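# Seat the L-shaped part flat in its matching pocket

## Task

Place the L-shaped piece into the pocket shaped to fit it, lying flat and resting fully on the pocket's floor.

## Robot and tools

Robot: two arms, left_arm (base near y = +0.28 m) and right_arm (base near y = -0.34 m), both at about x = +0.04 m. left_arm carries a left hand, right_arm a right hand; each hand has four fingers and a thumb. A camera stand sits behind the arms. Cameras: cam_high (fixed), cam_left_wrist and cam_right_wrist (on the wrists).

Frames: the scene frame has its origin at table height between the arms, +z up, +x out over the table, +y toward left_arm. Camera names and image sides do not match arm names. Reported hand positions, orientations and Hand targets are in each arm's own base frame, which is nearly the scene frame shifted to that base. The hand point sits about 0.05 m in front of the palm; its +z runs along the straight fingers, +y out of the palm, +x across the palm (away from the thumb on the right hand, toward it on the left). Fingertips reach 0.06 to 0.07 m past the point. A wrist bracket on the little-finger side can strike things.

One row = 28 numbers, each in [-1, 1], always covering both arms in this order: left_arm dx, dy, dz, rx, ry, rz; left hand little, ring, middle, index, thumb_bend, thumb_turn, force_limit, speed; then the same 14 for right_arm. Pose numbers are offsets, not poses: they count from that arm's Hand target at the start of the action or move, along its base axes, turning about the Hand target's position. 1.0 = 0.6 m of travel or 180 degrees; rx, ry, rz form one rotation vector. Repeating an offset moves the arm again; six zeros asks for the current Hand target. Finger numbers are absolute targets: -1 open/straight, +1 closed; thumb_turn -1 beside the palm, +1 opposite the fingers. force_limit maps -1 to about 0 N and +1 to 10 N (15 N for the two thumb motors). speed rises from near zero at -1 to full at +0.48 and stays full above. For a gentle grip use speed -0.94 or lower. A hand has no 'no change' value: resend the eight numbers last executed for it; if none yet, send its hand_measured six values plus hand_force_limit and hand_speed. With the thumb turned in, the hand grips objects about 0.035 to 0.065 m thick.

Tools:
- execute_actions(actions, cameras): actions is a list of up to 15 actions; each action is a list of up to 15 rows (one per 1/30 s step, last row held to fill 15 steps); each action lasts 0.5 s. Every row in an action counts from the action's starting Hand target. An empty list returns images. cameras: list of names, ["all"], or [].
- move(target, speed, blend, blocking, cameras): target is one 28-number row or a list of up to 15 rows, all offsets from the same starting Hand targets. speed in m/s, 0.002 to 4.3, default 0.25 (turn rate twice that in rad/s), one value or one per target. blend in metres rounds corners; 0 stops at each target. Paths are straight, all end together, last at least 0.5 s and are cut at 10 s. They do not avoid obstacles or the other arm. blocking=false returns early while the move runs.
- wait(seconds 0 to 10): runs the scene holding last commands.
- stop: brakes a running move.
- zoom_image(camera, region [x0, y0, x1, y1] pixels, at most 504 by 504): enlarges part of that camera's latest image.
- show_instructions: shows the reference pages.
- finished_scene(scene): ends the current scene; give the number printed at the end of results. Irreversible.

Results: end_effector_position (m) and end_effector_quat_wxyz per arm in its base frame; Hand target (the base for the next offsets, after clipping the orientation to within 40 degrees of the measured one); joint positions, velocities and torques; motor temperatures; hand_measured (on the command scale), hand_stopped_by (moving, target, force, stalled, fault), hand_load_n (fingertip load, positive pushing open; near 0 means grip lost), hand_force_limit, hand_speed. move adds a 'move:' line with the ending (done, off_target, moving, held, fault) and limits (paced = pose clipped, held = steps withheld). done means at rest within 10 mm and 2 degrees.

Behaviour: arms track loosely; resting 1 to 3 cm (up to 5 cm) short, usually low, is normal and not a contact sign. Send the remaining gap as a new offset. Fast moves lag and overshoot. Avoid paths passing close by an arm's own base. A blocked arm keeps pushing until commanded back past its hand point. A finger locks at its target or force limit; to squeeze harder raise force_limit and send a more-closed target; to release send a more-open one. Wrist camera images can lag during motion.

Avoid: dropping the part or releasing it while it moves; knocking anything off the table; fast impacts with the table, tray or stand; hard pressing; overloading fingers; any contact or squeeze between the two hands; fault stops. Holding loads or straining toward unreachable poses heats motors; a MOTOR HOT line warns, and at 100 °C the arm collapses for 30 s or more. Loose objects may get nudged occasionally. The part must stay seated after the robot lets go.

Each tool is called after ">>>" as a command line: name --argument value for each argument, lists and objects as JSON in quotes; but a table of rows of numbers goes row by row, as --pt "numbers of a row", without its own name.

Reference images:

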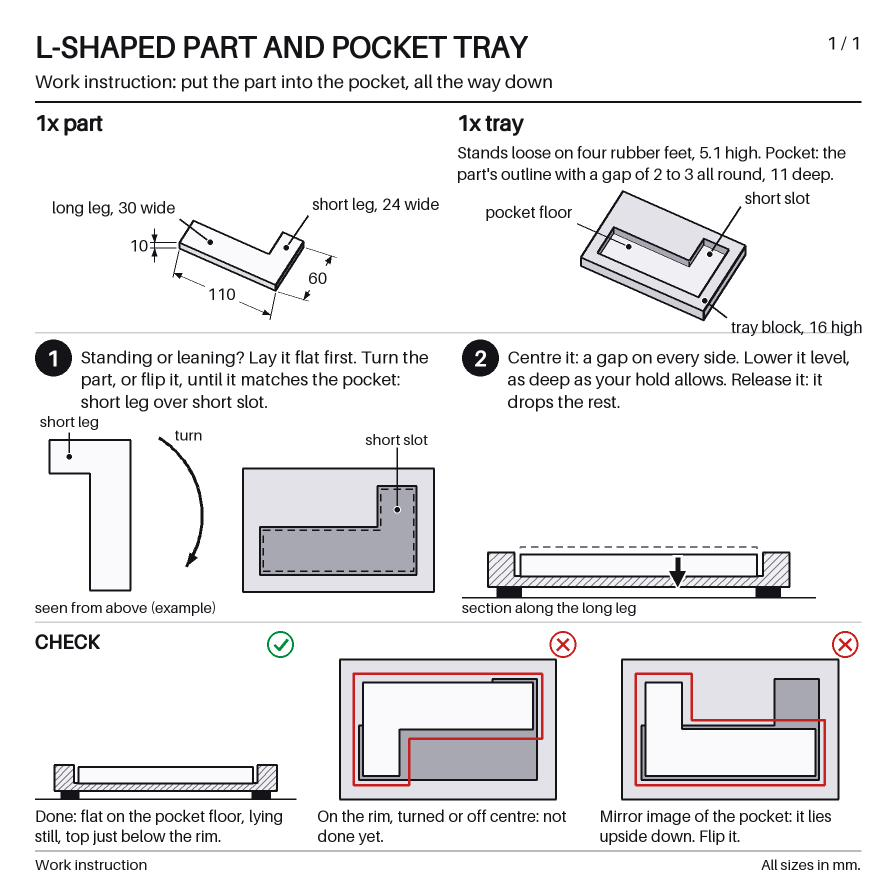

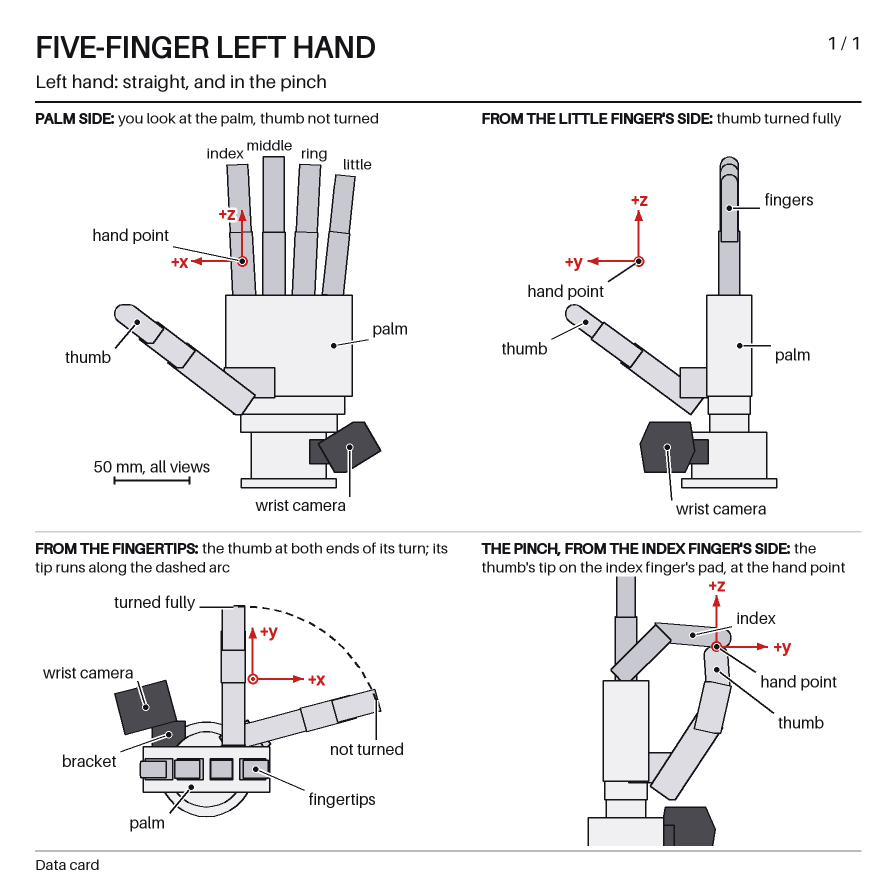

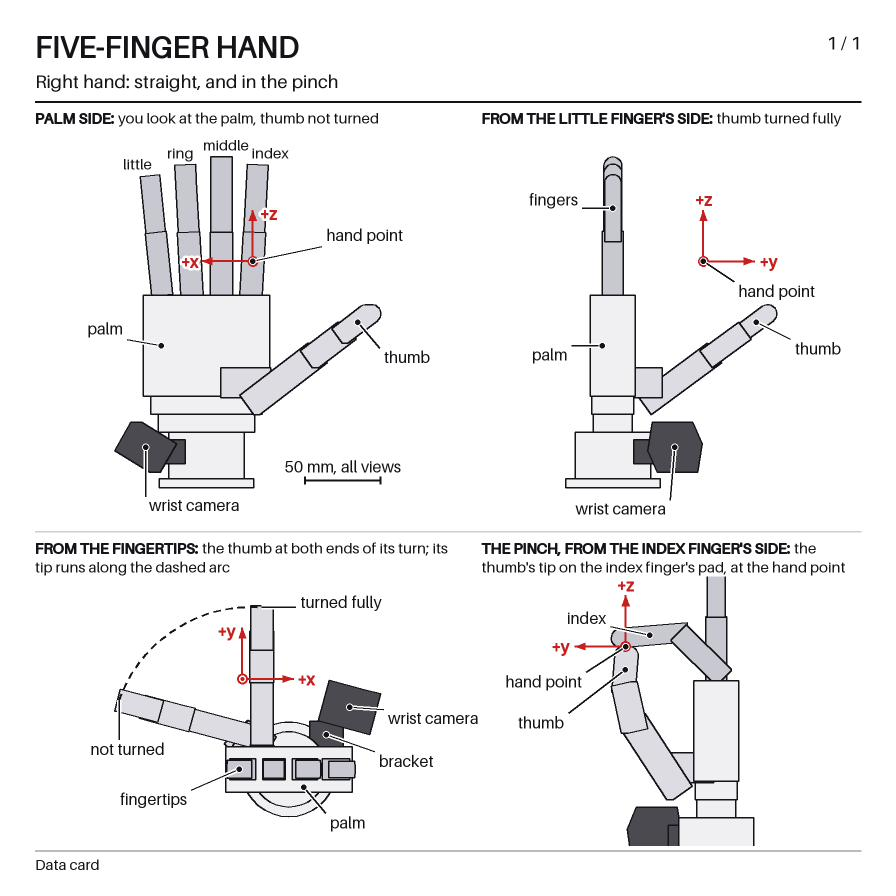

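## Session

>>> execute_actions --actions '[]'

>>> zoom_image --camera "cam_high" --region '[250, 40, 670, 355]'

Scene clock: 0.00 s.
left_arm: end_effector_position=(+0.5156, +0.0712, +0.3709) hand_measured=(-1.000, -1.000, -1.000, -1.000, -1.000, -1.000) hand_load_n=(+0.0, +0.0, +0.0, +0.0, +0.0, +0.0) hand_stopped_by=(target, target, target, target, target, target) hand_force_limit=0.00 hand_speed=-0.80 end_effector_quat_wxyz=(-0.111, +0.904, -0.391, +0.130) | right_arm: end_effector_position=(+0.5785, +0.4393, +0.1442) hand_measured=(-1.000, -1.000, -1.000, -1.000, -1.000, -1.000) hand_load_n=(+0.0, +0.0, +0.0, +0.0, +0.0, +0.0) hand_stopped_by=(target, target, target, target, target, target) hand_force_limit=0.00 hand_speed=-0.80 end_effector_quat_wxyz=(+0.301, +0.793, +0.033, +0.529)
Joint positions: left_arm=[0.239 1.606 1.955 -1.575 -0.02 -0.513] | right_arm=[0.926 2.316 2.021 -0.714 1.261 -1.142]
Joint velocities: within noise
Joint torques (N m): no reading
Motor temperatures (°C): left_arm=[34 25 35 29 30 24] | right_arm=[31 30 37 29 25 28]
Heat: left arm: hottest elbow 35 °C; right arm: hottest elbow 37 °C.
Hand target: left_arm +0.5192, +0.0721, +0.3824; -0.120, +0.902, -0.390, +0.142 | right_arm +0.5814, +0.4432, +0.1499; +0.295, +0.792, +0.027, +0.534
camera_calibration:
cam_left_wrist: T_world_to_cam=[[0.810574, 0.499446, 0.305817, -0.567287], [0.250844, -0.767961, 0.589332, -0.29848], [0.529195, -0.400985, -0.747772, 0.143765], [0, 0, 0, 1]] pos_world=[0.45862, 0.111756, 0.456893]
cam_right_wrist: T_world_to_cam=[[-0.186531, -0.705122, 0.684112, 0.317314], [-0.862204, -0.216318, -0.458052, 0.660064], [0.470968, -0.675285, -0.567609, 0.223914], [0, 0, 0, 1]] pos_world=[0.522842, 0.517735, 0.212361]

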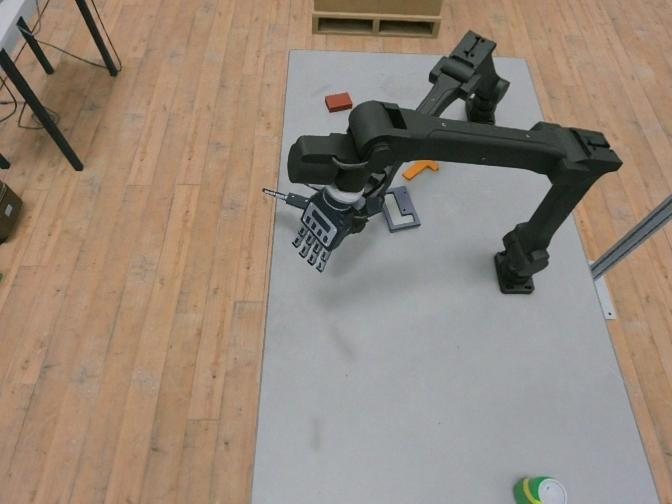

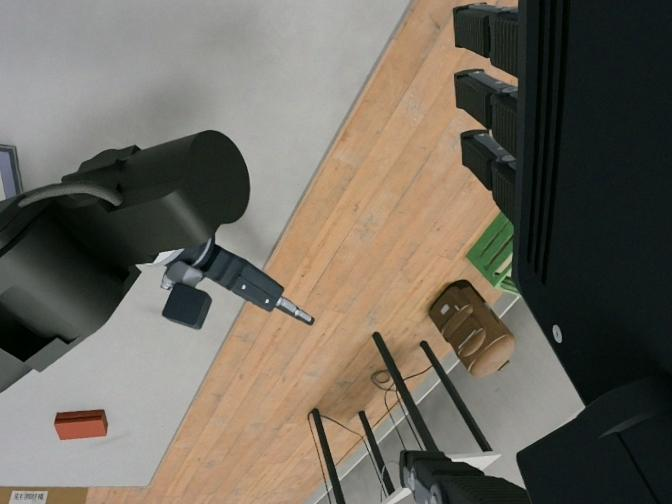

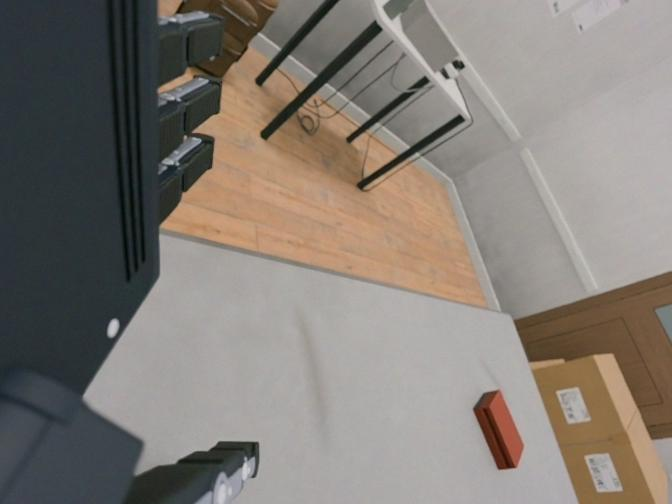

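Scaled by 1.200 from the camera's 672x504 image, which has a finer 960x720 frame.

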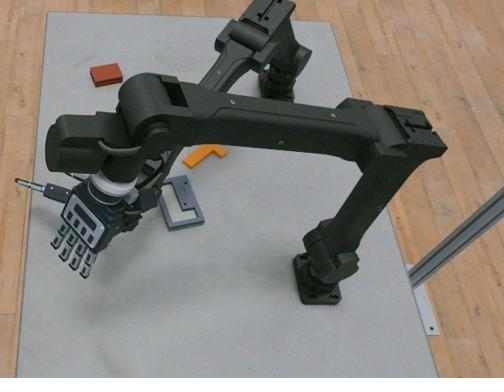

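>>> zoom_image --camera "cam_high" --region '[360, 140, 460, 240]'

Scaled by 5.040 from the camera's 672x504 image, which has a finer 960x720 frame.

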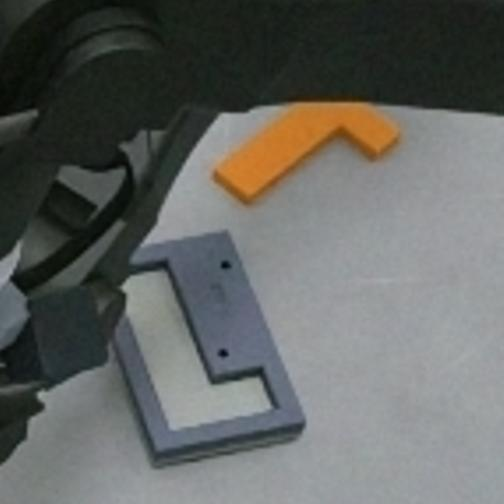

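>>> move --target '[-0.365,0.213,0.05,0,0,0,-1,-1,-1,-1,-1,-1,0,-0.8,0,0,0,0,0,0,1,1,1,0.1,-1,1,-0.45,0]' --speed 0.35 --cameras '["cam_high"]'

Scene clock: 80.30 s.
left_arm: end_effector_position=(+0.3058, +0.2009, +0.4148) hand_measured=(-1.000, -1.000, -1.000, -1.000, -1.000, -1.000) hand_load_n=(+0.0, +0.0, +0.0, +0.5, +0.0, +0.0) hand_stopped_by=(target, target, target, target, target, target) hand_force_limit=0.00 hand_speed=-0.80 end_effector_quat_wxyz=(-0.124, +0.902, -0.388, +0.144) | right_arm: end_effector_position=(+0.5785, +0.4393, +0.1441) hand_measured=(+1.000, +1.000, +1.000, +0.100, -1.000, +1.000) hand_load_n=(+0.0, +0.0, +0.0, +0.0, +0.0, +0.0) hand_stopped_by=(target, target, target, target, target, target) hand_force_limit=-0.45 hand_speed=0.00 end_effector_quat_wxyz=(+0.301, +0.793, +0.033, +0.529)
Joint positions: left_arm=[0.758 1.293 1.744 -1.674 0.164 -0.029] | right_arm=[0.926 2.316 2.021 -0.714 1.26 -1.142]
Joint torques (N m): left_arm=[1.9 -8.06 8.51 0.64 0.17 0.13] | right_arm=[0.03 -23.82 8.5 1.35 0.83 -0.17]
Motor temperatures (°C): left_arm=[33 27 43 29 30 24] | right_arm=[31 36 43 29 27 28]
Heat: left arm: hottest elbow 43 °C; right arm: hottest elbow 43 °C.
Hand target: left_arm +0.3002, +0.1999, +0.4123; -0.120, +0.902, -0.390, +0.142 | right_arm +0.5814, +0.4432, +0.1498; +0.295, +0.792, +0.027, +0.534
Off the commanded pose: left_arm 0.006 m, 1 deg | right_arm 0.008 m, 1 deg.
move: done
Images, in order (width x height): cam_high 672x504.

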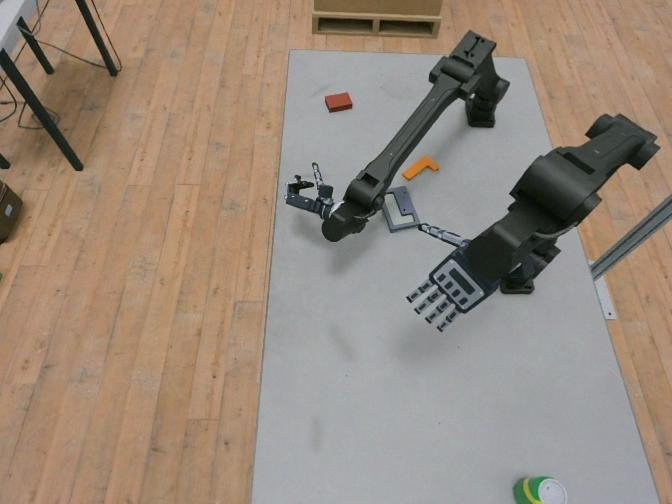

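>>> move --pt "0 0 0 0 0 0 -1 -1 -1 -1 -1 -1 0 -0.8 -0.3 -0.15 0.13 0.2795 -0.1234 -0.185 1 1 1 0.1 -1 1 -0.45 0" --pt "0 0 0 0 0 0 -1 -1 -1 -1 -1 -1 0 -0.8 -0.627 -0.305 0.067 0.559 -0.2468 -0.3701 1 1 1 0.1 -1 1 -0.45 0" --speed 0.4 --blend '[0.05,0]' --cameras '["cam_right_wrist","cam_high"]'

Scene clock: 93.57 s.
left_arm: end_effector_position=(+0.3058, +0.2009, +0.4148) hand_measured=(-1.000, -1.000, -1.000, -1.000, -1.000, -1.000) hand_load_n=(+0.0, +0.0, +0.0, +0.0, +0.0, +0.0) hand_stopped_by=(target, target, target, target, target, target) hand_force_limit=0.00 hand_speed=-0.80 end_effector_quat_wxyz=(-0.124, +0.902, -0.389, +0.144) | right_arm: end_effector_position=(+0.2082, +0.2619, +0.1909) hand_measured=(+1.000, +1.000, +1.000, +0.100, -1.000, +1.000) hand_load_n=(+0.0, +0.0, +0.0, +0.0, +0.0, +0.0) hand_stopped_by=(target, target, target, target, target, target) hand_force_limit=-0.45 hand_speed=0.00 end_effector_quat_wxyz=(+0.175, -0.403, +0.827, -0.350)
Joint positions: left_arm=[0.758 1.293 1.744 -1.674 0.164 -0.028] | right_arm=[1.215 1.24 1.052 -1.678 0.76 1.998]
Joint torques (N m): left_arm=[1.9 -8.12 8.49 0.65 0.17 0.14] | right_arm=[0.62 -8.12 5.98 -0.17 0.74 0.03]
Heat: left arm: hottest elbow 44 °C; right arm: hottest elbow 44 °C.
Hand target: left_arm +0.3002, +0.1999, +0.4123; -0.120, +0.902, -0.389, +0.142 | right_arm +0.2051, +0.2602, +0.1899; +0.173, -0.398, +0.826, -0.360
Off the commanded pose: left_arm 0.006 m, 1 deg | right_arm 0.004 m, 1 deg.
joint sent to its limit (right arm) — joint 4 (wrist pitch), lower limit. The joint targets still meet the commanded pose.
move: done
camera_calibration:
cam_right_wrist: T_world_to_cam=[[-0.678001, 0.259571, -0.687705, 0.202747], [0.116748, 0.961726, 0.247898, -0.323246], [0.72573, 0.0877866, -0.682356, 0.0739623], [0, 0, 0, 1]] pos_world=[0.121525, 0.251754, 0.270031]
Images, in order (width x height): cam_high 672x504, cam_right_wrist 672x504.

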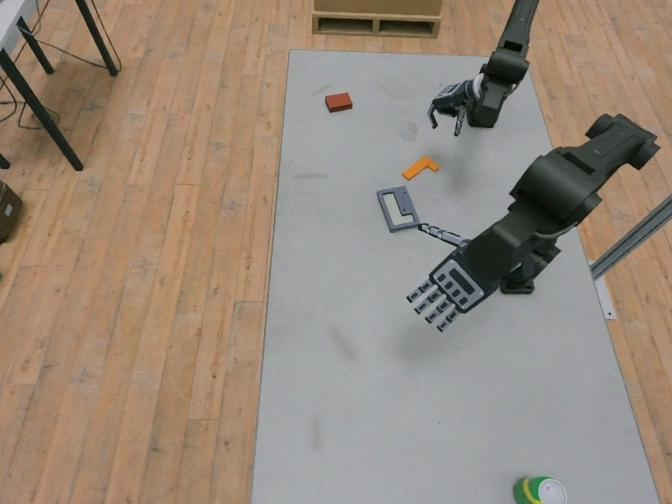

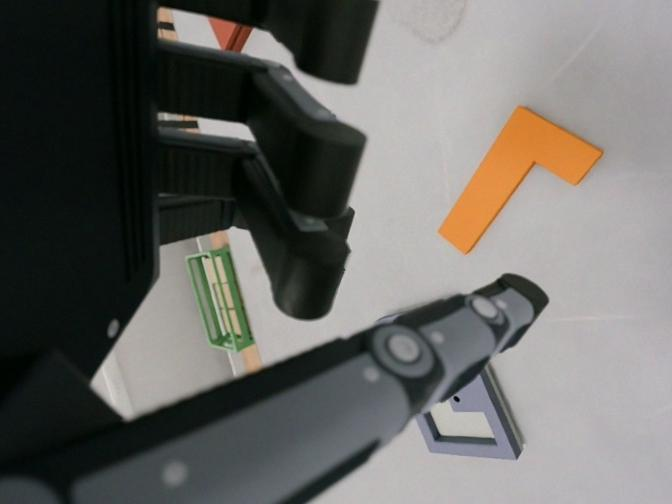

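>>> zoom_image --camera "cam_right_wrist" --region '[420, 90, 620, 270]'

>>> zoom_image --camera "cam_right_wrist" --region '[400, 340, 540, 480]'

Scaled by 2.520 from the camera's 672x504 image, which has a finer 960x720 frame.

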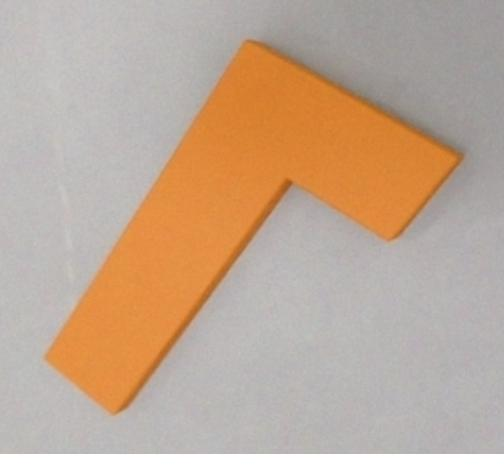

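Scaled by 3.600 from the camera's 672x504 image, which has a finer 960x720 frame.

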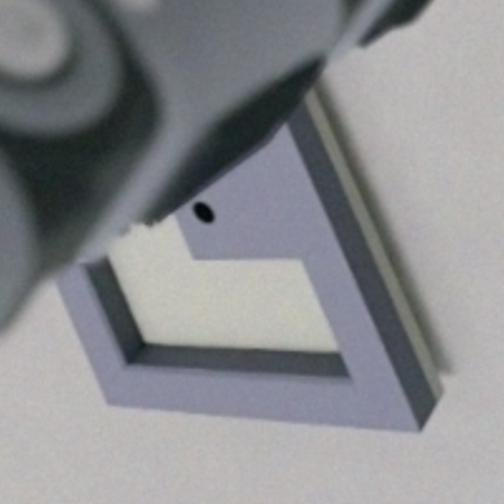

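>>> move --target '[0,0,0,0,0,0,-1,-1,-1,-1,-1,-1,0,-0.8,0.1132,0.023,-0.209,0,0,-0.0467,1,1,1,0.1,-1,1,-0.45,0]' --speed 0.2 --cameras '["cam_right_wrist"]'

Scene clock: 117.03 s.
left_arm: end_effector_position=(+0.3058, +0.2009, +0.4148) hand_measured=(-1.000, -1.000, -1.000, -1.000, -1.000, -1.000) hand_load_n=(+0.0, +0.5, +0.0, +0.0, +0.0, +0.0) hand_stopped_by=(target, target, target, target, target, target) hand_force_limit=0.00 hand_speed=-0.80 end_effector_quat_wxyz=(-0.124, +0.902, -0.389, +0.144) | right_arm: end_effector_position=(+0.2684, +0.2750, +0.0673) hand_measured=(+1.000, +1.000, +1.000, +0.100, -1.000, +1.000) hand_load_n=(+0.0, +0.0, +0.0, +0.0, +0.0, +0.0) hand_stopped_by=(target, target, target, target, target, target) hand_force_limit=-0.45 hand_speed=0.00 end_effector_quat_wxyz=(+0.144, -0.346, +0.850, -0.370)
Joint positions: left_arm=[0.758 1.293 1.744 -1.674 0.164 -0.028] | right_arm=[1.074 1.516 0.972 -1.346 0.766 2.003]
Joint torques (N m): left_arm=[1.9 -8.12 8.5 0.64 0.17 0.14] | right_arm=[-0.85 -10.17 5.57 0.43 0.76 -0.02]
Heat: left arm: hottest elbow 44 °C; right arm: hottest elbow 44 °C.
Hand target: left_arm +0.3002, +0.1999, +0.4123; -0.120, +0.902, -0.389, +0.142 | right_arm +0.2732, +0.2741, +0.0646; +0.146, -0.336, +0.853, -0.371
Off the commanded pose: left_arm 0.006 m, 1 deg | right_arm 0.006 m, 1 deg.
move: done
camera_calibration:
cam_right_wrist: T_world_to_cam=[[-0.637723, 0.337493, -0.692393, 0.123199], [0.252626, 0.940822, 0.225905, -0.341533], [0.72766, -0.0308517, -0.685244, -0.0228042], [0, 0, 0, 1]] pos_world=[0.181441, 0.279039, 0.14683]
Images, in order (width x height): cam_right_wrist 672x504.

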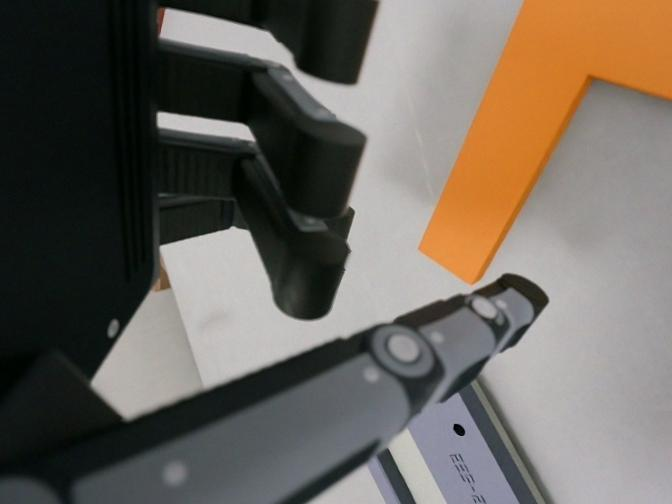

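>>> move --target '[0,0,0,0,0,0,-1,-1,-1,-1,-1,-1,0,-0.8,0.004,0.001,-0.09,0,0,0,1,1,1,0.1,-1,1,-0.45,0]' --speed 0.08 --cameras '["cam_right_wrist"]'

Scene clock: 131.40 s.
left_arm: end_effector_position=(+0.3058, +0.2009, +0.4148) hand_measured=(-1.000, -1.000, -1.000, -1.000, -1.000, -1.000) hand_load_n=(+0.0, +0.0, +0.0, +0.0, +0.0, +0.0) hand_stopped_by=(target, target, target, target, target, target) hand_force_limit=0.00 hand_speed=-0.80 end_effector_quat_wxyz=(-0.124, +0.902, -0.389, +0.144) | right_arm: end_effector_position=(+0.2727, +0.2791, +0.0161) hand_measured=(+1.000, +1.000, +1.000, +0.100, -1.000, +1.000) hand_load_n=(+0.0, +0.0, +0.0, +0.0, +0.0, +0.0) hand_stopped_by=(target, target, target, target, target, target) hand_force_limit=-0.45 hand_speed=0.00 end_effector_quat_wxyz=(+0.149, -0.342, +0.852, -0.367)
Joint positions: left_arm=[0.758 1.293 1.744 -1.674 0.164 -0.028] | right_arm=[1.07 1.608 0.919 -1.189 0.767 2.003]
Joint torques (N m): left_arm=[1.96 -8.12 8.5 0.65 0.17 0.14] | right_arm=[-0.97 -10.7 4.64 0.5 0.75 -0.06]
Heat: left arm: hottest elbow 44 °C; right arm: hottest elbow 43 °C.
Hand target: left_arm +0.3002, +0.1999, +0.4123; -0.120, +0.902, -0.389, +0.142 | right_arm +0.2755, +0.2746, +0.0105; +0.146, -0.336, +0.853, -0.371
Off the commanded pose: left_arm 0.006 m, 1 deg | right_arm 0.008 m, 1 deg.
move: done
camera_calibration:
cam_right_wrist: T_world_to_cam=[[-0.631402, 0.347052, -0.693459, 0.0847681], [0.254413, 0.937473, 0.237527, -0.334658], [0.732534, -0.0264496, -0.680217, -0.0635759], [0, 0, 0, 1]] pos_world=[0.185235, 0.282632, 0.0950282]
Images, in order (width x height): cam_right_wrist 672x504.

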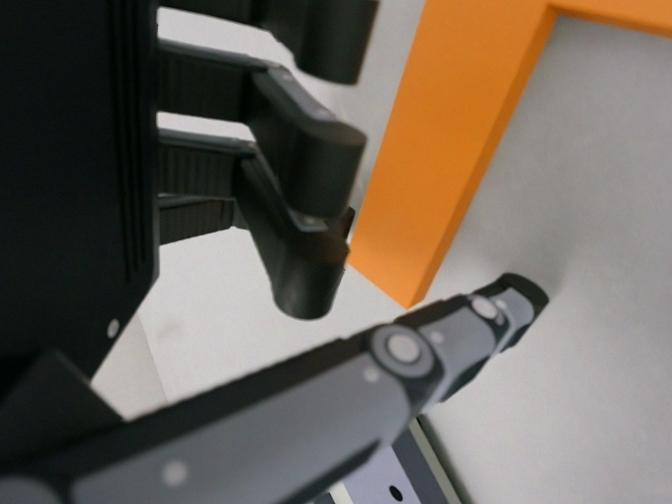

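>>> move --target '[0,0,0,0,0,0,-1,-1,-1,-1,-1,-1,0,-0.8,0.001,-0.0155,0.001,0,0,0,1,1,1,0.1,-1,1,-0.45,0]' --speed 0.06 --cameras '["cam_right_wrist"]'

Scene clock: 142.63 s.
left_arm: end_effector_position=(+0.3058, +0.2009, +0.4148) hand_measured=(-1.000, -1.000, -1.000, -1.000, -1.000, -1.000) hand_load_n=(+0.0, +0.0, +0.0, +0.0, +0.0, +0.0) hand_stopped_by=(target, target, target, target, target, target) hand_force_limit=0.00 hand_speed=-0.80 end_effector_quat_wxyz=(-0.124, +0.902, -0.389, +0.144) | right_arm: end_effector_position=(+0.2734, +0.2705, +0.0110) hand_measured=(+1.000, +1.000, +1.000, +0.100, -1.000, +1.000) hand_load_n=(+0.0, +0.0, +0.0, -1.0, +0.0, +0.0) hand_stopped_by=(target, target, target, target, target, target) hand_force_limit=-0.45 hand_speed=0.00 end_effector_quat_wxyz=(+0.146, -0.338, +0.852, -0.371)
Joint positions: left_arm=[0.758 1.293 1.744 -1.674 0.164 -0.028] | right_arm=[1.059 1.607 0.899 -1.174 0.772 2.003]
Joint torques (N m): left_arm=[1.9 -8.12 8.51 0.65 0.17 0.14] | right_arm=[-1.08 -12.04 4.49 0.61 0.74 -0.24]
Heat: left arm: hottest elbow 44 °C; right arm: hottest elbow 43 °C.
Hand target: left_arm +0.3002, +0.1999, +0.4123; -0.120, +0.902, -0.389, +0.142 | right_arm +0.2762, +0.2653, +0.0111; +0.146, -0.336, +0.853, -0.371
Off the commanded pose: left_arm 0.006 m, 1 deg | right_arm 0.006 m, 0 deg.
move: done
camera_calibration:
cam_right_wrist: T_world_to_cam=[[-0.62718, 0.348433, -0.696591, 0.0831866], [0.262786, 0.936578, 0.231873, -0.327543], [0.733204, -0.0376283, -0.678967, -0.0649054], [0, 0, 0, 1]] pos_world=[0.185836, 0.275342, 0.0898267]
Images, in order (width x height): cam_right_wrist 672x504.

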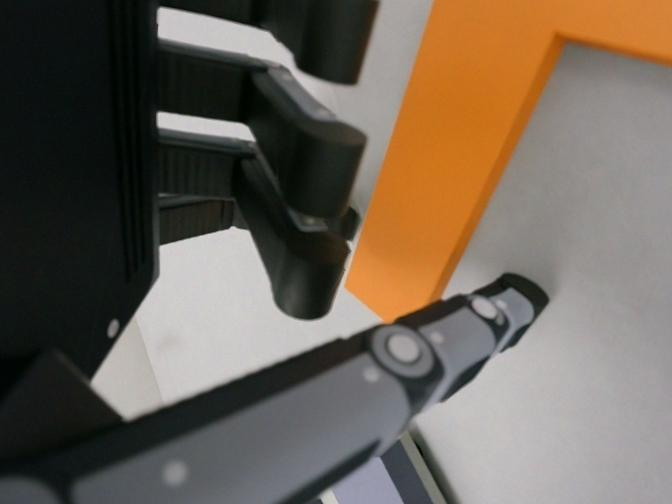

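>>> move --target '[0,0,0,0,0,0,-1,-1,-1,-1,-1,-1,0,-0.8,0,0,0.003,0,0,0,1,1,1,0.1,0.1,1,-0.45,-0.88]' --speed 0.04 --cameras '["cam_right_wrist"]'

Scene clock: 150.30 s.
left_arm: end_effector_position=(+0.3058, +0.2009, +0.4148) hand_measured=(-1.000, -1.000, -1.000, -1.000, -1.000, -1.000) hand_load_n=(+0.0, +0.0, +0.0, +0.0, +0.0, +0.0) hand_stopped_by=(target, target, target, target, target, target) hand_force_limit=0.00 hand_speed=-0.80 end_effector_quat_wxyz=(-0.124, +0.902, -0.389, +0.144) | right_arm: end_effector_position=(+0.2737, +0.2702, +0.0114) hand_measured=(+1.000, +1.000, +1.000, +0.100, -0.584, +1.000) hand_load_n=(+0.0, +0.0, +0.0, +5.0, +4.0, -2.5) hand_stopped_by=(target, target, target, target, force, target) hand_force_limit=-0.45 hand_speed=-0.88 end_effector_quat_wxyz=(+0.147, -0.337, +0.853, -0.371)
Joint positions: left_arm=[0.758 1.293 1.744 -1.674 0.164 -0.028] | right_arm=[1.058 1.606 0.898 -1.174 0.772 2.003]
Joint torques (N m): left_arm=[1.85 -8.06 8.5 0.65 0.16 0.14] | right_arm=[-0.91 -12.4 4.41 0.35 0.76 -0.24]
Heat: left arm: hottest elbow 44 °C; right arm: hottest elbow 43 °C.
Hand target: left_arm +0.3002, +0.1999, +0.4123; -0.120, +0.902, -0.389, +0.142 | right_arm +0.2761, +0.2653, +0.0129; +0.146, -0.336, +0.853, -0.371
Off the commanded pose: left_arm 0.006 m, 1 deg | right_arm 0.006 m, 0 deg.
move: done
camera_calibration:
cam_right_wrist: T_world_to_cam=[[-0.626261, 0.350095, -0.696585, 0.0830593], [0.263733, 0.935959, 0.233294, -0.327543], [0.73365, -0.0376095, -0.678486, -0.0650642], [0, 0, 0, 1]] pos_world=[0.186135, 0.275041, 0.0901265]
Images, in order (width x height): cam_right_wrist 672x504.

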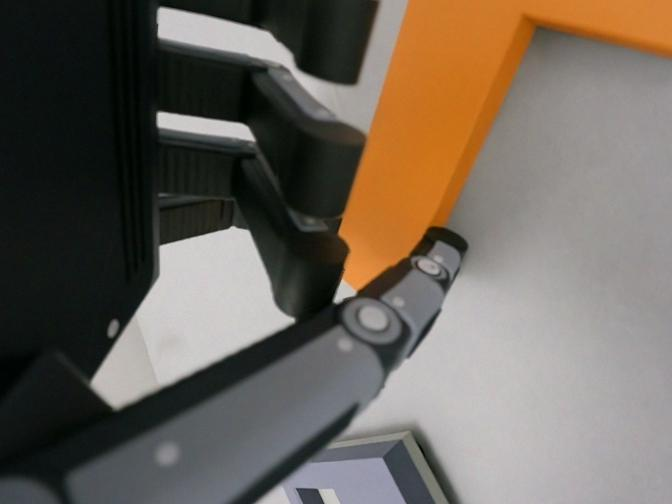

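>>> move --pt "0 0 0 0 0 0 -1 -1 -1 -1 -1 -1 0 -0.8 0 0 0.15 0 0 0 1 1 1 0.1 0.1 1 -0.45 -0.88" --pt "0 0 0 0 0 0 -1 -1 -1 -1 -1 -1 0 -0.8 -0.035 -0.092 0.3 0 0 0.344 1 1 1 0.1 0.1 1 -0.45 -0.88" --pt "0 0 0 0 0 0 -1 -1 -1 -1 -1 -1 0 -0.8 -0.035 -0.092 0.3 0.4182 -0.1199 0.2920 1 1 1 0.1 0.1 1 -0.45 -0.88" --speed 0.25 --blend '[0.03,0,0]' --cameras '["cam_right_wrist","cam_high"]'

Scene clock: 176.83 s.
left_arm: end_effector_position=(+0.3058, +0.2009, +0.4148) hand_measured=(-1.000, -1.000, -1.000, -1.000, -1.000, -1.000) hand_load_n=(+0.0, +0.0, +0.0, +0.0, +0.0, +0.0) hand_stopped_by=(target, target, target, target, target, target) hand_force_limit=0.00 hand_speed=-0.80 end_effector_quat_wxyz=(-0.124, +0.902, -0.389, +0.144) | right_arm: end_effector_position=(+0.2541, +0.2122, +0.1942) hand_measured=(+1.000, +1.000, +1.000, +0.100, -0.584, +1.000) hand_load_n=(+0.0, +0.0, +0.0, +5.0, +4.0, -3.0) hand_stopped_by=(target, target, target, target, force, target) hand_force_limit=-0.45 hand_speed=-0.88 end_effector_quat_wxyz=(+0.591, -0.438, +0.631, +0.246)
Joint positions: left_arm=[0.758 1.293 1.744 -1.674 0.164 -0.028] | right_arm=[0.068 0.866 0.223 0.346 -0.911 1.12]
Joint torques (N m): left_arm=[1.85 -8.18 8.49 0.65 0.17 0.14] | right_arm=[-0.85 -2.43 6.13 2.43 -0.44 0.12]
Heat: left arm: hottest elbow 44 °C; right arm: hottest elbow 42 °C.
Hand target: left_arm +0.3002, +0.1999, +0.4123; -0.120, +0.902, -0.389, +0.142 | right_arm +0.2551, +0.2101, +0.1929; +0.591, -0.430, +0.636, +0.250
Off the commanded pose: left_arm 0.006 m, 1 deg | right_arm 0.003 m, 1 deg.
move: done
camera_calibration:
cam_right_wrist: T_world_to_cam=[[-0.81793, 0.406123, -0.407498, 0.199108], [-0.49386, -0.132306, 0.859417, -0.0131744], [0.295115, 0.90419, 0.308785, -0.208986], [0, 0, 0, 1]] pos_world=[0.218025, 0.106357, 0.15699]
Images, in order (width x height): cam_high 672x504, cam_right_wrist 672x504.

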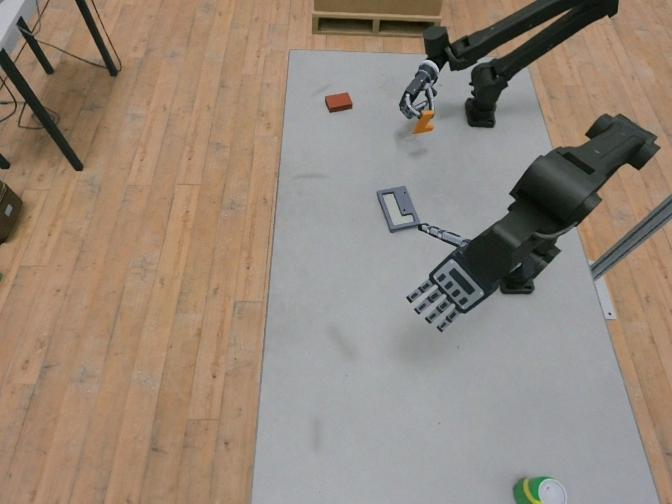

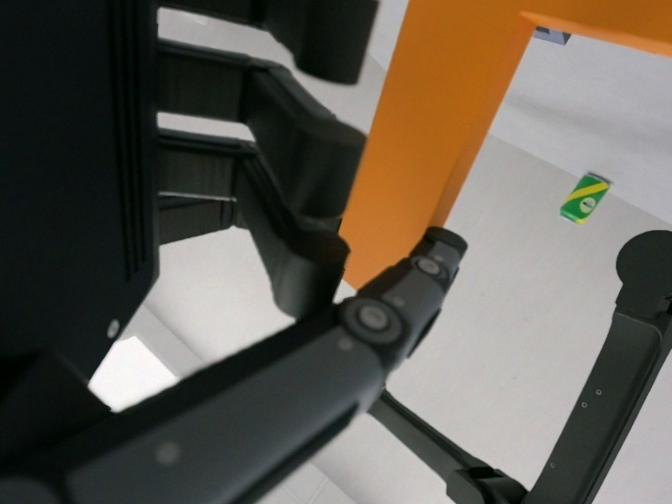

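>>> move --target '[0,0,0,0,0,0,-1,-1,-1,-1,-1,-1,0,-0.8,0,0,-0.1465,0,0,0,1,1,1,0.1,0.1,1,-0.45,-0.88]' --speed 0.15

Scene clock: 183.93 s.
left_arm: end_effector_position=(+0.3058, +0.2009, +0.4148) hand_measured=(-1.000, -1.000, -1.000, -1.000, -1.000, -1.000) hand_load_n=(+0.0, +0.0, +0.0, +0.0, +0.0, +0.0) hand_stopped_by=(target, target, target, target, target, target) hand_force_limit=0.00 hand_speed=-0.80 end_effector_quat_wxyz=(-0.124, +0.902, -0.389, +0.144) | right_arm: end_effector_position=(+0.2558, +0.2122, +0.1055) hand_measured=(+1.000, +1.000, +1.000, +0.100, -0.584, +1.000) hand_load_n=(+0.0, +0.0, +0.0, +5.0, +4.0, -3.0) hand_stopped_by=(target, target, target, target, force, target) hand_force_limit=-0.45 hand_speed=-0.88 end_effector_quat_wxyz=(+0.592, -0.438, +0.631, +0.245)
Joint positions: left_arm=[0.758 1.293 1.744 -1.674 0.164 -0.028] | right_arm=[0.068 1.44 0.122 1.021 -0.91 1.119]
Joint torques (N m): left_arm=[1.9 -8.18 8.5 0.65 0.17 0.13] | right_arm=[-0.67 -5.01 2.45 2.43 -0.47 0.11]
Heat: left arm: hottest elbow 44 °C; right arm: hottest elbow 42 °C.
Hand target: left_arm +0.3002, +0.1999, +0.4123; -0.120, +0.902, -0.389, +0.142 | right_arm +0.2552, +0.2101, +0.1051; +0.591, -0.429, +0.636, +0.250
Off the commanded pose: left_arm 0.006 m, 1 deg | right_arm 0.002 m, 1 deg.
move: done

>>> move --pt "0 0 0 0 0 0 -1 -1 -1 -1 -1 -1 0 -0.8 0 0 -0.019 0 0 0 1 1 1 0.1 0.1 1 -0.45 -0.88" --pt "0 0 0 0 0 0 -1 -1 -1 -1 -1 -1 0 -0.8 0.0108 -0.0403 -0.019 0 0 0 1 1 1 0.1 0.1 1 -0.45 -0.88" --speed 0.06 --cameras '["cam_right_wrist"]'

Scene clock: 194.63 s.
left_arm: end_effector_position=(+0.3058, +0.2009, +0.4148) hand_measured=(-1.000, -1.000, -1.000, -1.000, -1.000, -1.000) hand_load_n=(+0.0, +0.0, +0.5, +0.0, +0.0, +0.0) hand_stopped_by=(target, target, target, target, target, target) hand_force_limit=0.00 hand_speed=-0.80 end_effector_quat_wxyz=(-0.124, +0.902, -0.389, +0.144) | right_arm: end_effector_position=(+0.2555, +0.1892, +0.0929) hand_measured=(+1.000, +1.000, +1.000, +0.100, -0.584, +1.000) hand_load_n=(+0.0, +0.0, +0.0, +4.5, +3.5, -3.0) hand_stopped_by=(target, target, target, target, force, target) hand_force_limit=-0.45 hand_speed=-0.88 end_effector_quat_wxyz=(+0.585, -0.425, +0.640, +0.260)
Joint positions: left_arm=[0.758 1.293 1.744 -1.674 0.164 -0.028] | right_arm=[-0.045 1.541 0.122 1.066 -1.023 1.099]
Joint torques (N m): left_arm=[1.9 -8.12 8.5 0.64 0.17 0.14] | right_arm=[-1.08 -6.95 2.97 1.35 -0.45 -0.28]
Heat: left arm: hottest elbow 44 °C; right arm: hottest elbow 42 °C.
Hand target: left_arm +0.3002, +0.1999, +0.4123; -0.120, +0.902, -0.389, +0.142 | right_arm +0.2616, +0.1860, +0.0937; +0.591, -0.430, +0.636, +0.250
Off the commanded pose: left_arm 0.006 m, 1 deg | right_arm 0.007 m, 2 deg.
move: done
camera_calibration:
cam_right_wrist: T_world_to_cam=[[-0.831115, 0.418286, -0.366449, 0.165544], [-0.461593, -0.151412, 0.874074, 0.0656108], [0.310128, 0.895607, 0.318919, -0.160415], [0, 0, 0, 1]] pos_world=[0.217621, 0.0843585, 0.0544739]
Images, in order (width x height): cam_right_wrist 672x504.

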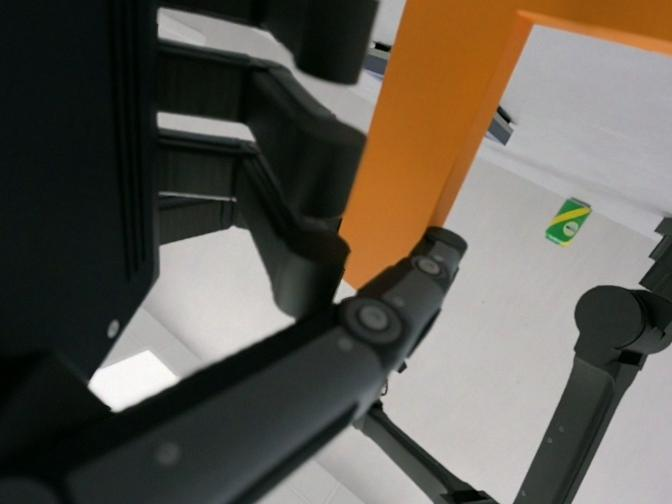

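>>> move --target '[0,0,0,0,0,0,-1,-1,-1,-1,-1,-1,0,-0.8,-0.005,0.01,-0.02,0,0,0,1,1,1,0.1,0.1,1,-0.45,-0.88]' --speed 0.05 --cameras '["cam_right_wrist"]'

Scene clock: 200.90 s.
left_arm: end_effector_position=(+0.3058, +0.2009, +0.4148) hand_measured=(-1.000, -1.000, -1.000, -1.000, -1.000, -1.000) hand_load_n=(+0.0, +0.0, +0.0, +0.0, +0.0, +0.0) hand_stopped_by=(target, target, target, target, target, target) hand_force_limit=0.00 hand_speed=-0.80 end_effector_quat_wxyz=(-0.124, +0.902, -0.389, +0.144) | right_arm: end_effector_position=(+0.2562, +0.1910, +0.0880) hand_measured=(+1.000, +1.000, +1.000, +0.100, -0.584, +1.000) hand_load_n=(+0.0, +0.0, +0.0, +4.5, +4.5, +3.0) hand_stopped_by=(target, target, target, target, force, target) hand_force_limit=-0.45 hand_speed=-0.88 end_effector_quat_wxyz=(+0.591, -0.426, +0.635, +0.259)
Joint positions: left_arm=[0.758 1.293 1.744 -1.674 0.164 -0.028] | right_arm=[-0.037 1.614 0.122 1.166 -1.017 1.113]
Joint torques (N m): left_arm=[1.9 -8.06 8.51 0.64 0.17 0.14] | right_arm=[0.5 -5.42 1.89 2 0.46 -0.28]
Heat: left arm: hottest elbow 44 °C; right arm: hottest elbow 41 °C.
Hand target: left_arm +0.3002, +0.1999, +0.4123; -0.120, +0.902, -0.389, +0.142 | right_arm +0.2586, +0.1919, +0.0817; +0.591, -0.430, +0.636, +0.250
Off the commanded pose: left_arm 0.006 m, 1 deg | right_arm 0.007 m, 1 deg.
move: done
camera_calibration:
cam_right_wrist: T_world_to_cam=[[-0.826112, 0.419169, -0.376611, 0.163029], [-0.474079, -0.155715, 0.866604, 0.0751925], [0.30461, 0.894455, 0.327357, -0.159859], [0, 0, 0, 1]] pos_world=[0.219022, 0.0863585, 0.0485672]
Images, in order (width x height): cam_right_wrist 672x504.

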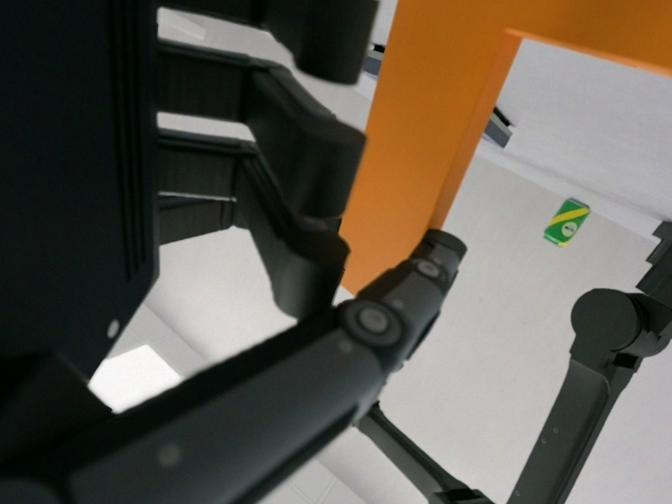

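>>> move --target '[0,0,0,0,0,0,-1,-1,-1,-1,-1,-1,0,-0.8,0.0125,-0.05,0.004,0,0,0,1,1,1,0.1,0.1,1,-0.45,-0.88]' --speed 0.06 --cameras '["cam_right_wrist"]'

Scene clock: 217.73 s.
left_arm: end_effector_position=(+0.3058, +0.2009, +0.4148) hand_measured=(-1.000, -1.000, -1.000, -1.000, -1.000, -1.000) hand_load_n=(+0.0, +0.0, +0.0, +0.0, +0.0, -0.5) hand_stopped_by=(target, target, target, target, target, target) hand_force_limit=0.00 hand_speed=-0.80 end_effector_quat_wxyz=(-0.124, +0.902, -0.389, +0.144) | right_arm: end_effector_position=(+0.2606, +0.1656, +0.0871) hand_measured=(+1.000, +1.000, +1.000, +0.100, -0.584, +1.000) hand_load_n=(+0.0, +0.0, +0.0, +3.0, +2.5, +1.5) hand_stopped_by=(target, target, target, target, force, target) hand_force_limit=-0.45 hand_speed=-0.88 end_effector_quat_wxyz=(+0.586, -0.416, +0.641, +0.270)
Joint positions: left_arm=[0.758 1.293 1.744 -1.674 0.164 -0.028] | right_arm=[-0.156 1.599 0.145 1.048 -1.13 1.055]
Joint torques (N m): left_arm=[1.85 -8.12 8.5 0.66 0.17 0.14] | right_arm=[-0.85 -6.89 2.69 1.18 -0.29 -0.56]
Heat: left arm: hottest elbow 44 °C; right arm: hottest elbow 40 °C.
Hand target: left_arm +0.3002, +0.1999, +0.4123; -0.120, +0.902, -0.389, +0.142 | right_arm +0.2660, +0.1620, +0.0841; +0.591, -0.430, +0.636, +0.250
Off the commanded pose: left_arm 0.006 m, 1 deg | right_arm 0.007 m, 3 deg.
move: off_target (right_arm)
camera_calibration:
cam_right_wrist: T_world_to_cam=[[-0.834779, 0.428796, -0.345367, 0.174868], [-0.449832, -0.169456, 0.87689, 0.0691588], [0.317482, 0.887366, 0.334344, -0.140893], [0, 0, 0, 1]] pos_world=[0.221817, 0.0617599, 0.0468556]
Images, in order (width x height): cam_right_wrist 672x504.

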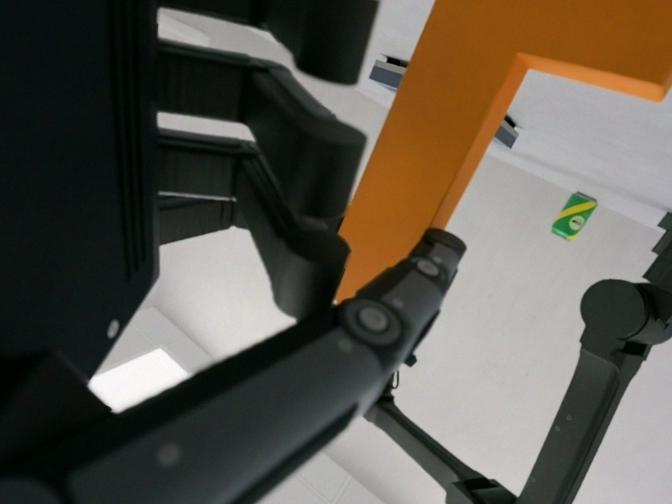

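>>> move --target '[0,0,0,0,0,0,-1,-1,-1,-1,-1,-1,0,-0.8,0.0129,-0.05,0.004,0,0,0,1,1,1,0.1,0.1,1,-0.45,-0.88]' --speed 0.06 --cameras '["cam_right_wrist","cam_high"]'

>>> zoom_image --camera "cam_high" --region '[380, 60, 480, 140]'

Scene clock: 248.30 s.
left_arm: end_effector_position=(+0.3058, +0.2009, +0.4148) hand_measured=(-1.000, -1.000, -1.000, -1.000, -1.000, -1.000) hand_load_n=(+0.0, +0.0, +0.0, +0.0, +0.0, +0.0) hand_stopped_by=(target, target, target, target, target, target) hand_force_limit=0.00 hand_speed=-0.80 end_effector_quat_wxyz=(-0.124, +0.902, -0.389, +0.144) | right_arm: end_effector_position=(+0.2661, +0.1369, +0.0848) hand_measured=(+1.000, +1.000, +1.000, +0.100, -0.584, +1.000) hand_load_n=(+0.0, +0.0, +0.0, +2.5, +2.0, +0.0) hand_stopped_by=(target, target, target, target, force, target) hand_force_limit=-0.45 hand_speed=-0.88 end_effector_quat_wxyz=(+0.584, -0.419, +0.643, +0.265)
Joint positions: left_arm=[0.758 1.293 1.744 -1.674 0.164 -0.028] | right_arm=[-0.278 1.543 0.19 0.787 -1.233 0.88]
Joint torques (N m): left_arm=[1.96 -8.12 8.5 0.64 0.17 0.14] | right_arm=[-0.97 -7.59 3.67 1.4 -0.68 -0.31]
Heat: left arm: hottest elbow 44 °C; right arm: hottest elbow 40 °C.
Hand target: left_arm +0.3002, +0.1999, +0.4123; -0.120, +0.902, -0.389, +0.142 | right_arm +0.2738, +0.1320, +0.0864; +0.591, -0.430, +0.636, +0.250
Off the commanded pose: left_arm 0.006 m, 1 deg | right_arm 0.009 m, 2 deg.
move: done
camera_calibration:
cam_right_wrist: T_world_to_cam=[[-0.834108, 0.425354, -0.351195, 0.191788], [-0.450916, -0.159083, 0.878275, 0.0675008], [0.317709, 0.890936, 0.324491, -0.116169], [0, 0, 0, 1]] pos_world=[0.227317, 0.0326596, 0.0457662]
Images, in order (width x height): cam_high 672x504, cam_right_wrist 672x504.

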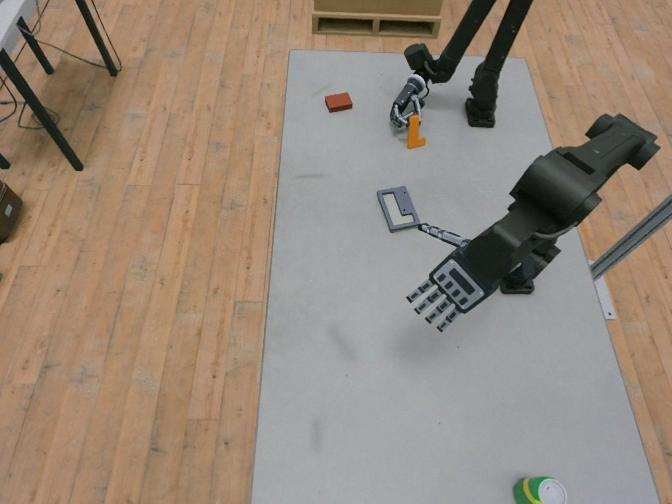

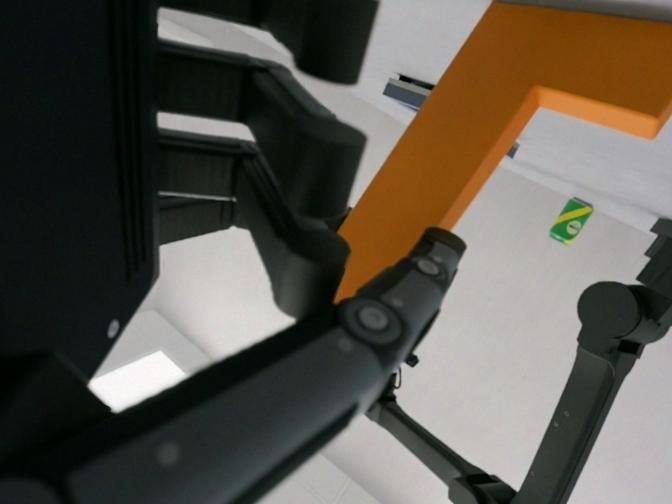

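Scaled by 5.040 from the camera's 672x504 image, which has a finer 960x720 frame.

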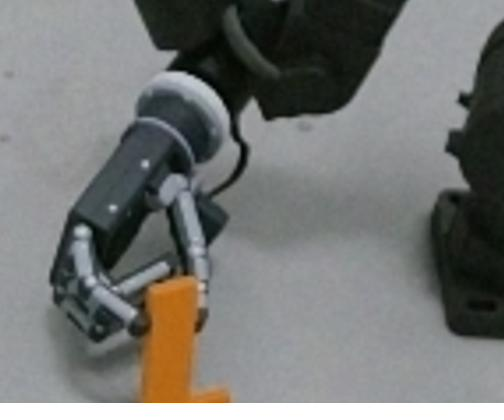

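>>> move --pt "0 0 0 0 0 0 -1 -1 -1 -1 -1 -1 0 -0.8 0.0108 -0.0403 -0.025 -0.0966 -0.0259 0 1 1 1 0.1 0.1 1 -0.45 -0.88" --pt "0 0 0 0 0 0 -1 -1 -1 -1 -1 -1 0 -0.8 0.0194 -0.0725 -0.0617 -0.2146 -0.0575 0 1 1 1 0.1 0.1 1 -0.45 -0.88" --speed 0.07 --blend '[0.01,0]' --cameras '["cam_right_wrist","cam_high"]'

>>> zoom_image --camera "cam_high" --region '[380, 60, 480, 160]'

Scene clock: 279.60 s.
left_arm: end_effector_position=(+0.3058, +0.2009, +0.4148) hand_measured=(-1.000, -1.000, -1.000, -1.000, -1.000, -1.000) hand_load_n=(+0.0, +0.0, +0.0, +0.0, +0.0, +0.0) hand_stopped_by=(target, target, target, target, target, target) hand_force_limit=0.00 hand_speed=-0.80 end_effector_quat_wxyz=(-0.124, +0.902, -0.389, +0.144) | right_arm: end_effector_position=(+0.2694, +0.0910, +0.0368) hand_measured=(+1.000, +1.000, +1.000, +0.100, -0.584, +1.000) hand_load_n=(+0.0, +0.0, +0.5, +2.0, +2.0, -0.5) hand_stopped_by=(target, target, target, target, force, target) hand_force_limit=-0.45 hand_speed=-0.88 end_effector_quat_wxyz=(-0.462, +0.609, -0.645, -0.004)
Joint positions: left_arm=[0.758 1.293 1.744 -1.674 0.164 -0.028] | right_arm=[-0.275 1.089 0.288 -0.143 -0.785 0.049]
Joint torques (N m): left_arm=[1.9 -8.18 8.51 0.65 0.16 0.14] | right_arm=[0.79 -5.13 8.36 1.17 -0.51 -0.26]
Heat: left arm: hottest elbow 44 °C; right arm: hottest elbow 40 °C.
Hand target: left_arm +0.3002, +0.1999, +0.4123; -0.120, +0.902, -0.389, +0.142 | right_arm +0.2854, +0.0885, +0.0494; -0.469, +0.621, -0.628, +0.013
Off the commanded pose: left_arm 0.006 m, 1 deg | right_arm 0.021 m, 3 deg.
move: off_target (right_arm)
camera_calibration:
cam_right_wrist: T_world_to_cam=[[-0.748542, 0.0691267, -0.659475, 0.217867], [-0.586056, 0.39629, 0.706747, 0.0960749], [0.310198, 0.915519, -0.256128, -0.0396141], [0, 0, 0, 1]] pos_world=[0.231676, -0.0168665, 0.0656306]
Images, in order (width x height): cam_high 672x504, cam_right_wrist 672x504.

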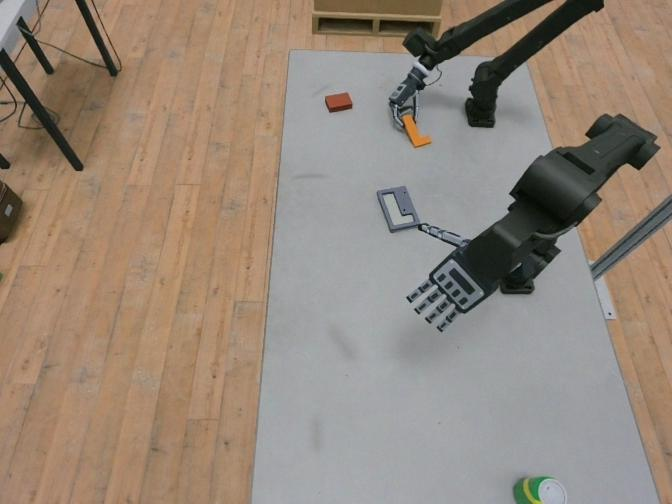

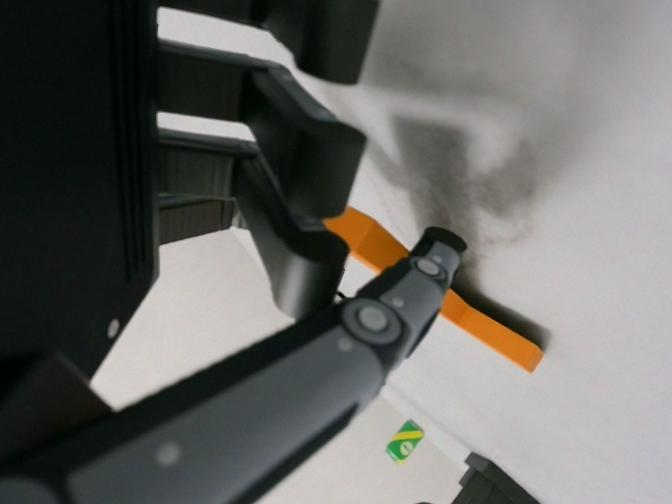

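Scaled by 5.040 from the camera's 672x504 image, which has a finer 960x720 frame.

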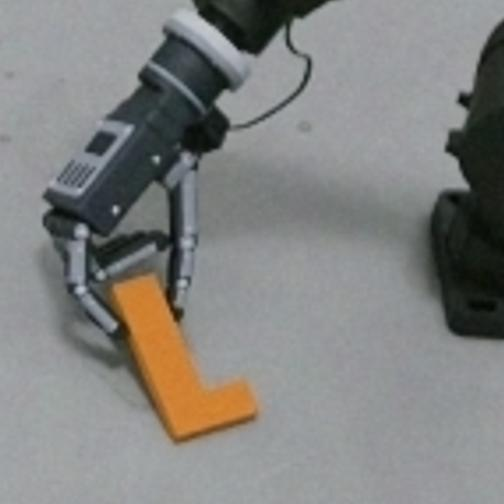

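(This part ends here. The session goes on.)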